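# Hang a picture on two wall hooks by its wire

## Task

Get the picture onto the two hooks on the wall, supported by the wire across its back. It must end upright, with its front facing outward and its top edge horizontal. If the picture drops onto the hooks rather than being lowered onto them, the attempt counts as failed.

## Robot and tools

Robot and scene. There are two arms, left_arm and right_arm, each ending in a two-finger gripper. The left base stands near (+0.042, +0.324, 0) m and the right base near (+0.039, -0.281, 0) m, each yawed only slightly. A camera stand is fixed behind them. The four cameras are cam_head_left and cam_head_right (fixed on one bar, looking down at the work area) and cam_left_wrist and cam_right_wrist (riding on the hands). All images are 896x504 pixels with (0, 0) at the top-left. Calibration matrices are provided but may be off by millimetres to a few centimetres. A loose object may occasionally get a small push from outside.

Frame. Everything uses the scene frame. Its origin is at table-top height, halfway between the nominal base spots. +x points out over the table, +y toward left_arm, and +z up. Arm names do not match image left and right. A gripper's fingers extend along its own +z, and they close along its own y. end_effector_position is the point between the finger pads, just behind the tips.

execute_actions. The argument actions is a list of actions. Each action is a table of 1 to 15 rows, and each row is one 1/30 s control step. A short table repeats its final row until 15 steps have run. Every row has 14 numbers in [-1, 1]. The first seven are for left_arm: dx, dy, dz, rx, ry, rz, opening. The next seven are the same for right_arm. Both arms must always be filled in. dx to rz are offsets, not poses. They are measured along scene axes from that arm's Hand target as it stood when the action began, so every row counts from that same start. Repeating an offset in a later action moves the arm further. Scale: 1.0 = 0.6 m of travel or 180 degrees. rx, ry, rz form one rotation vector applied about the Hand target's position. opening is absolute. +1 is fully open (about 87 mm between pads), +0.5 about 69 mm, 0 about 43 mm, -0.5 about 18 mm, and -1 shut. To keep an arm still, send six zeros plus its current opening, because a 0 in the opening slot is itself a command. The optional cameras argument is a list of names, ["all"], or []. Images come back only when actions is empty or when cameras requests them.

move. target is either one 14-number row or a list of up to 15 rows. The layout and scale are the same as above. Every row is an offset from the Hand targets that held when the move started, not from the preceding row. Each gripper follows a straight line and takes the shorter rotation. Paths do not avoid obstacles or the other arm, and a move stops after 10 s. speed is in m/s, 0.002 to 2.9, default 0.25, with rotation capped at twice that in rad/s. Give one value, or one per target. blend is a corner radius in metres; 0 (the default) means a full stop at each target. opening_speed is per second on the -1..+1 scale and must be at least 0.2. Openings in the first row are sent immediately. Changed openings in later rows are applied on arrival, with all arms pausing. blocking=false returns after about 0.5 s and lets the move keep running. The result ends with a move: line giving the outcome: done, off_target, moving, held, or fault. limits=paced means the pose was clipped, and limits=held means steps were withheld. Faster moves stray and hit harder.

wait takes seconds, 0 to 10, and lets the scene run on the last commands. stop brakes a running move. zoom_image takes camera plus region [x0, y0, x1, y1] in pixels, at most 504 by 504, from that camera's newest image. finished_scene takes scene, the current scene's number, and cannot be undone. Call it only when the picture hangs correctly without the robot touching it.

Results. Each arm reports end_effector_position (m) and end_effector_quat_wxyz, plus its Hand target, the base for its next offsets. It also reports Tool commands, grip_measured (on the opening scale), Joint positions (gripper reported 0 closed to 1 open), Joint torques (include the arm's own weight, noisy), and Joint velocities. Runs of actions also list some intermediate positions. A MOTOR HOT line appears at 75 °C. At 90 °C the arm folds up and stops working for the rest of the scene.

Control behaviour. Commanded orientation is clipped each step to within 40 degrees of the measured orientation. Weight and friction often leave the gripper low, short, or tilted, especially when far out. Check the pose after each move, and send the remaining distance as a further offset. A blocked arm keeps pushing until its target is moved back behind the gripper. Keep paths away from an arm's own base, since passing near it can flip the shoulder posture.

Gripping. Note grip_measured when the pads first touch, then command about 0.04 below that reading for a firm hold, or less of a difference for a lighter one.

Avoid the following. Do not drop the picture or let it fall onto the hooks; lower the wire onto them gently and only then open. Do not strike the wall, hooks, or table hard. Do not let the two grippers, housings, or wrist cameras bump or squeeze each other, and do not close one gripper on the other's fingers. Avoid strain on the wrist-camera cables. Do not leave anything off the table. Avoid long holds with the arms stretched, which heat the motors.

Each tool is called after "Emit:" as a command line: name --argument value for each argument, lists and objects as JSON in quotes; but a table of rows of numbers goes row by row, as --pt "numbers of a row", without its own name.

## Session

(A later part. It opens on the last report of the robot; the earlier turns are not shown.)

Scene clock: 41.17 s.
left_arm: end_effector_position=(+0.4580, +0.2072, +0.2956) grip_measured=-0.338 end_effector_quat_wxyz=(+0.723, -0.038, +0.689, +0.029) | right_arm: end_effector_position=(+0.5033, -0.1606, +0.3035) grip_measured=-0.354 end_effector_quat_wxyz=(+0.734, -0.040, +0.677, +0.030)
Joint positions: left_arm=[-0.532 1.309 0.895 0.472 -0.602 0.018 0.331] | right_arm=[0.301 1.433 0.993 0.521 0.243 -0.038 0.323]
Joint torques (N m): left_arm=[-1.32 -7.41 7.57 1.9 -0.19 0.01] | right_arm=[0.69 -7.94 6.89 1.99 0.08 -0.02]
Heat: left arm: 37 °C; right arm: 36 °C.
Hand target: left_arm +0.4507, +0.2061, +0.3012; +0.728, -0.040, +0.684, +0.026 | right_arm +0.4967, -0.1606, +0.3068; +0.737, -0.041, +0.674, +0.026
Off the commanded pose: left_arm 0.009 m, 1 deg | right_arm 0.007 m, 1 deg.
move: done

Emit:
move --pt "0.055 0.005 0.003 0 0 0 -1 0.055 0.005 0.0 0 0 0 -1" --pt "0.055 0.005 -0.012 0 0 0 -1 0.055 0.005 -0.017 0 0 0 -1" --speed 0.04 --cameras '["cam_head_right"]'

Emit:
zoom_image --camera "cam_head_right" --region '[350, 10, 570, 180]'

Scene clock: 43.57 s.
left_arm: end_effector_position=(+0.4793, +0.2093, +0.2946) grip_measured=-0.338 end_effector_quat_wxyz=(+0.723, -0.037, +0.690, +0.030) | right_arm: end_effector_position=(+0.5234, -0.1589, +0.3012) grip_measured=-0.354 end_effector_quat_wxyz=(+0.734, -0.037, +0.678, +0.026)
Joint positions: left_arm=[-0.49 1.383 0.947 0.49 -0.56 0.018 0.331] | right_arm=[0.29 1.512 1.056 0.537 0.243 -0.037 0.323]
Joint torques (N m): left_arm=[0.68 -4.1 8.29 2.24 0.06 -0.05] | right_arm=[-0.73 -4.4 8.32 2.38 -0.17 -0.01]
Heat: left arm: 37 °C; right arm: 36 °C.
Hand target: left_arm +0.4838, +0.2091, +0.2939; +0.728, -0.040, +0.684, +0.026 | right_arm +0.5298, -0.1576, +0.2966; +0.737, -0.041, +0.674, +0.026
Off the commanded pose: left_arm 0.004 m, 1 deg | right_arm 0.008 m, 1 deg.
move: done
Images, in order (width x height): cam_head_right 896x504.

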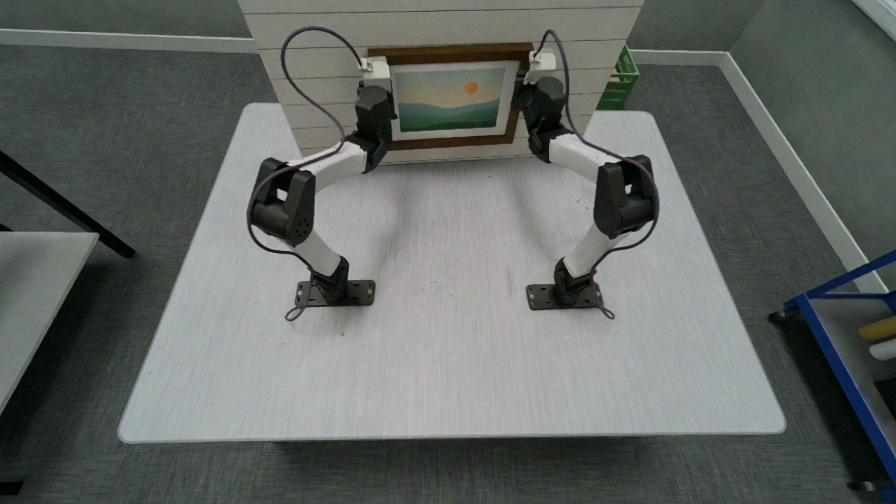

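Scaled by 2.291.

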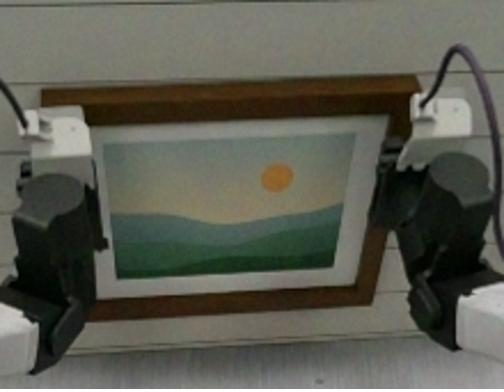

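Emit:
move --pt "0 0 0 0 0 0 -1 0 0 0.006 0 0 0 -1" --pt "0 0 0 0 0 0 -0.1 0 0 0.006 0 0 0 -0.1" --speed 0.04 --opening_speed 0.3 --cameras '["all"]'

Scene clock: 48.17 s.
left_arm: end_effector_position=(+0.4798, +0.2091, +0.2950) grip_measured=-0.100 end_effector_quat_wxyz=(+0.724, -0.037, +0.688, +0.030) | right_arm: end_effector_position=(+0.5235, -0.1595, +0.3012) grip_measured=-0.100 end_effector_quat_wxyz=(+0.734, -0.041, +0.678, +0.022)
Joint positions: left_arm=[-0.49 1.385 0.947 0.496 -0.56 0.018 0.45] | right_arm=[0.29 1.512 1.056 0.537 0.243 -0.049 0.45]
Joint torques (N m): left_arm=[0.64 -4.26 8.28 2.19 0.06 -0.04] | right_arm=[-0.72 -4.62 9.44 2.22 -0.16 0.11]
Heat: left arm: 37 °C; right arm: 36 °C.
Hand target: left_arm +0.4837, +0.2091, +0.2939; +0.728, -0.040, +0.684, +0.026 | right_arm +0.5298, -0.1577, +0.3002; +0.737, -0.041, +0.674, +0.026
Off the commanded pose: left_arm 0.004 m, 1 deg | right_arm 0.007 m, 1 deg.
move: done
camera_calibration:
cam_left_wrist: T_world_to_cam=[[0.116139, -0.992997, 0.0216425, 0.142826], [-0.736014, -0.100673, -0.669439, 0.592209], [0.66693, 0.0618189, -0.742552, 0.0291395], [0, 0, 0, 1]] pos_world=[0.399852, 0.199644, 0.414994]
cam_right_wrist: T_world_to_cam=[[0.101196, -0.993545, 0.0512619, -0.228423], [-0.676751, -0.106514, -0.728466, 0.581471], [0.729224, 0.0390262, -0.683161, -0.024039], [0, 0, 0, 1]] pos_world=[0.434156, -0.164075, 0.418869]

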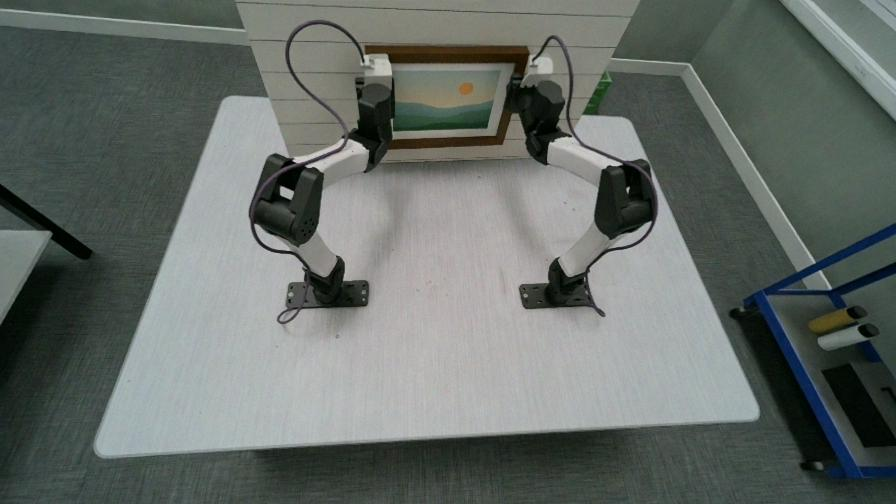

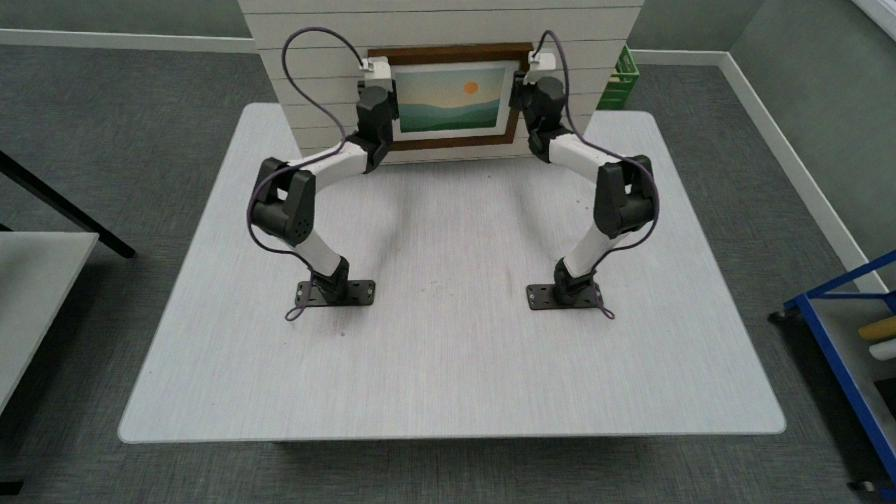

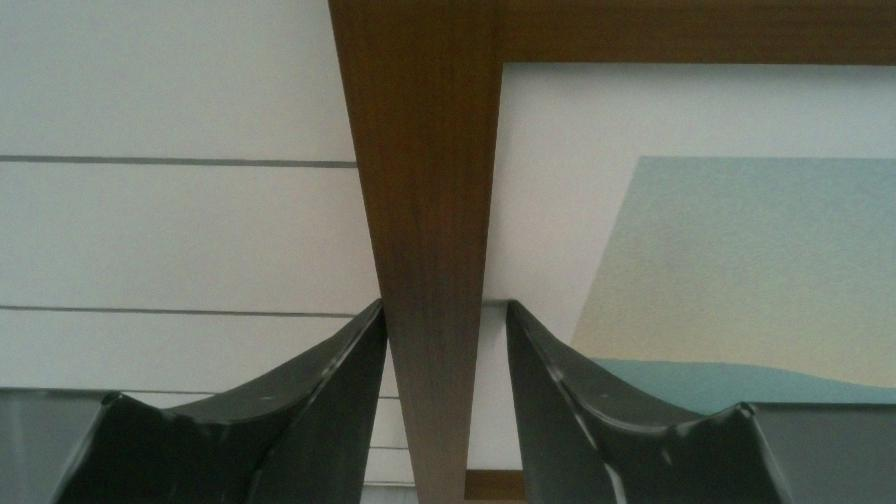

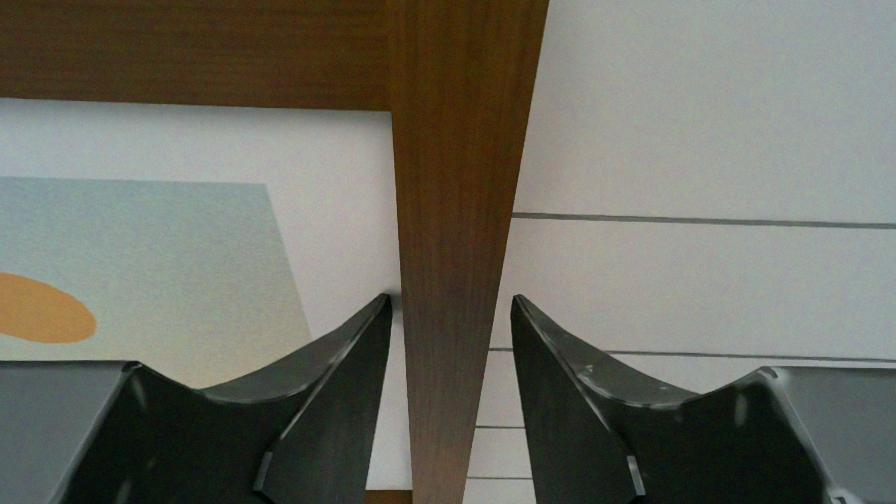

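Emit:
move --pt "0 0.003 0 0 0 0 0.5 0 -0.002 0 0 0 0 0.5" --pt "-0.15 -0.010 0 0 0 0 0.5 -0.15 -0.018 0 0 0 0 0.5" --pt "-0.25 0.06 -0.1 0 0 0 0.5 -0.25 -0.12 -0.1 0 0 0 0.5" --speed '[0.05, 0.07, 0.2]' --opening_speed 0.5 --cameras '["all"]'

Emit:
zoom_image --camera "cam_head_right" --region '[350, 10, 570, 180]'

Scene clock: 53.40 s.
left_arm: end_effector_position=(+0.3357, +0.2444, +0.2344) grip_measured=+0.500 end_effector_quat_wxyz=(+0.726, -0.039, +0.686, +0.024) | right_arm: end_effector_position=(+0.3807, -0.2313, +0.2360) grip_measured=+0.500 end_effector_quat_wxyz=(+0.729, -0.042, +0.683, +0.015)
Joint positions: left_arm=[-0.705 0.748 0.378 0.449 -0.768 0.031 0.75] | right_arm=[0.174 0.859 0.412 0.511 0.135 -0.049 0.75]
Joint torques (N m): left_arm=[-0.73 -1.28 7.82 1.88 -0.17 0.05] | right_arm=[-0.91 -1.91 7.53 2.27 -0.26 0.21]
Heat: left arm: 37 °C; right arm: 35 °C.
Hand target: left_arm +0.3337, +0.2451, +0.2340; +0.728, -0.040, +0.684, +0.026 | right_arm +0.3798, -0.2296, +0.2402; +0.737, -0.041, +0.674, +0.026
Off the commanded pose: left_arm 0.002 m, 0 deg | right_arm 0.005 m, 2 deg.
move: done
camera_calibration:
cam_left_wrist: T_world_to_cam=[[0.11001, -0.993409, 0.0321825, 0.195654], [-0.731507, -0.102843, -0.674034, 0.449238], [0.672901, 0.0506086, -0.737999, 0.0777909], [0, 0, 0, 1]] pos_world=[0.254751, 0.236629, 0.353915]
cam_right_wrist: T_world_to_cam=[[0.0938487, -0.993679, 0.0615951, -0.281645], [-0.688052, -0.10945, -0.71736, 0.430642], [0.719568, 0.0249427, -0.693974, 0.0412455], [0, 0, 0, 1]] pos_world=[0.293057, -0.233759, 0.354897]

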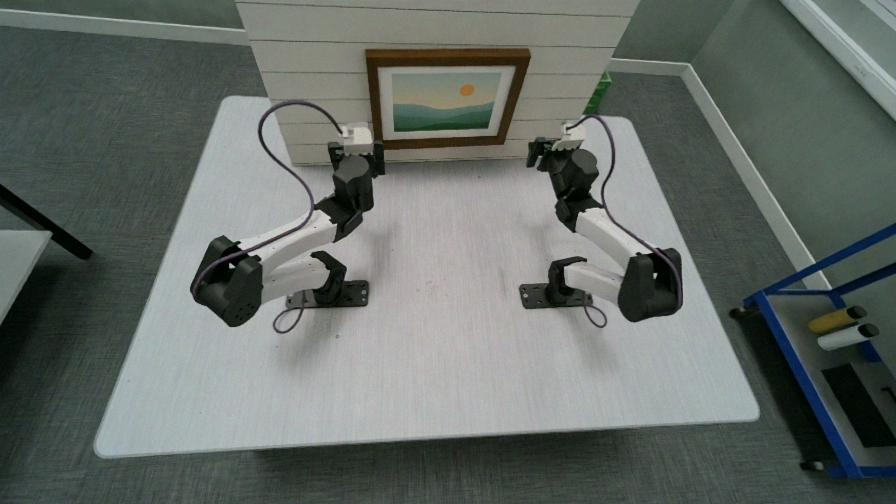

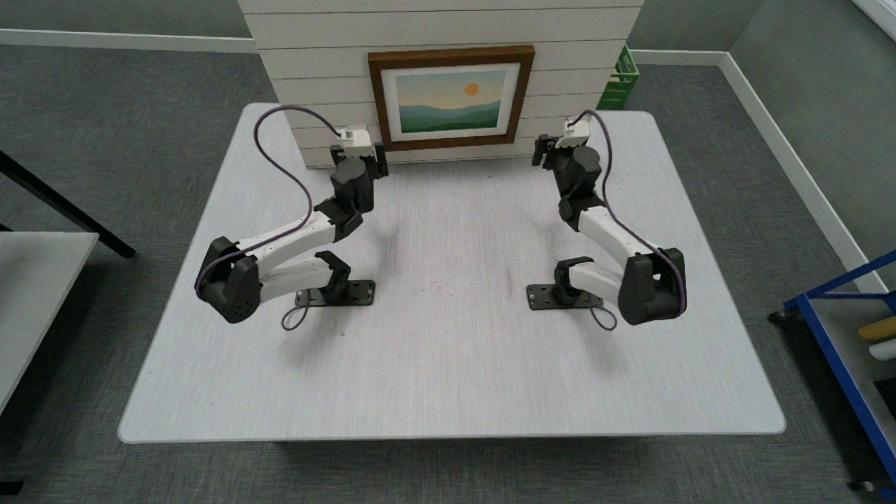

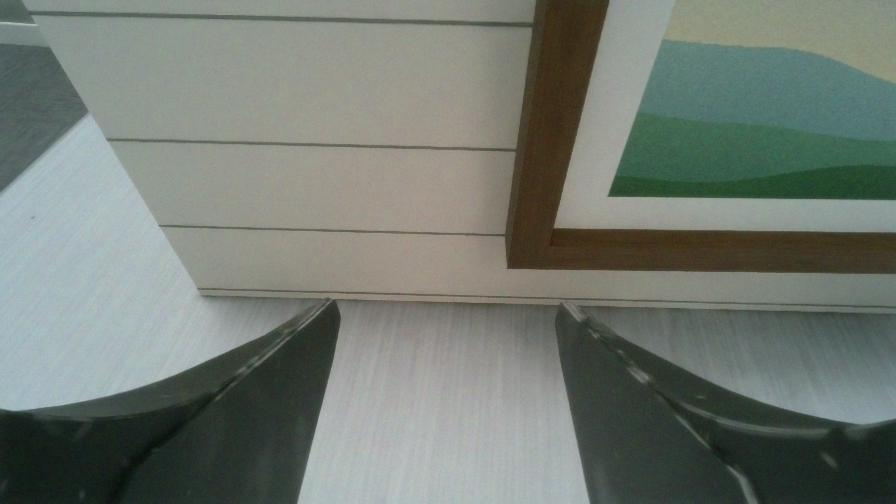

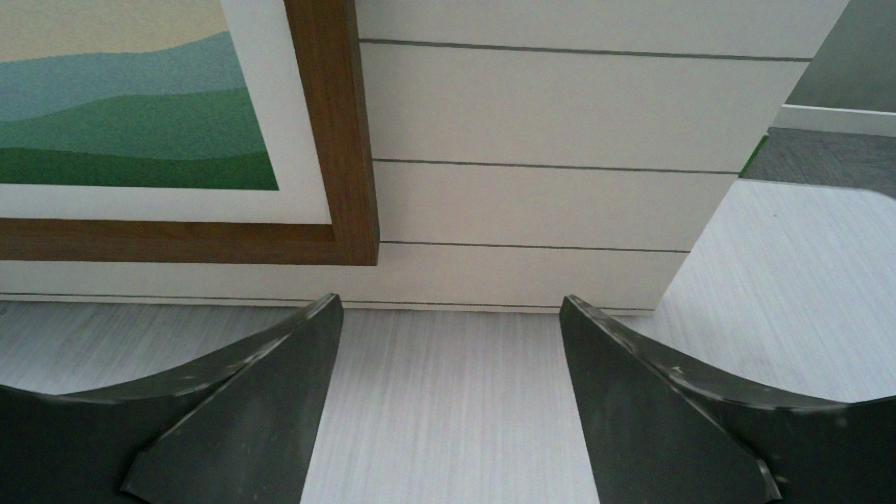

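Scaled by 2.291.

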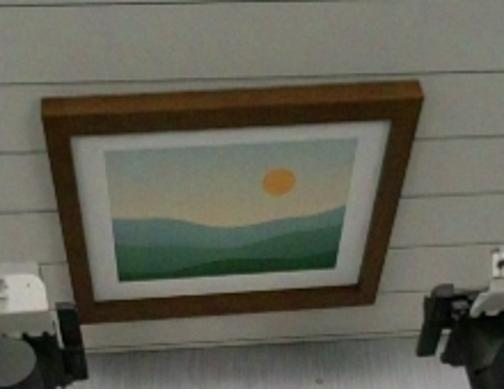

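Emit:
finished_scene --scene 2

The scene is finished: the task was done.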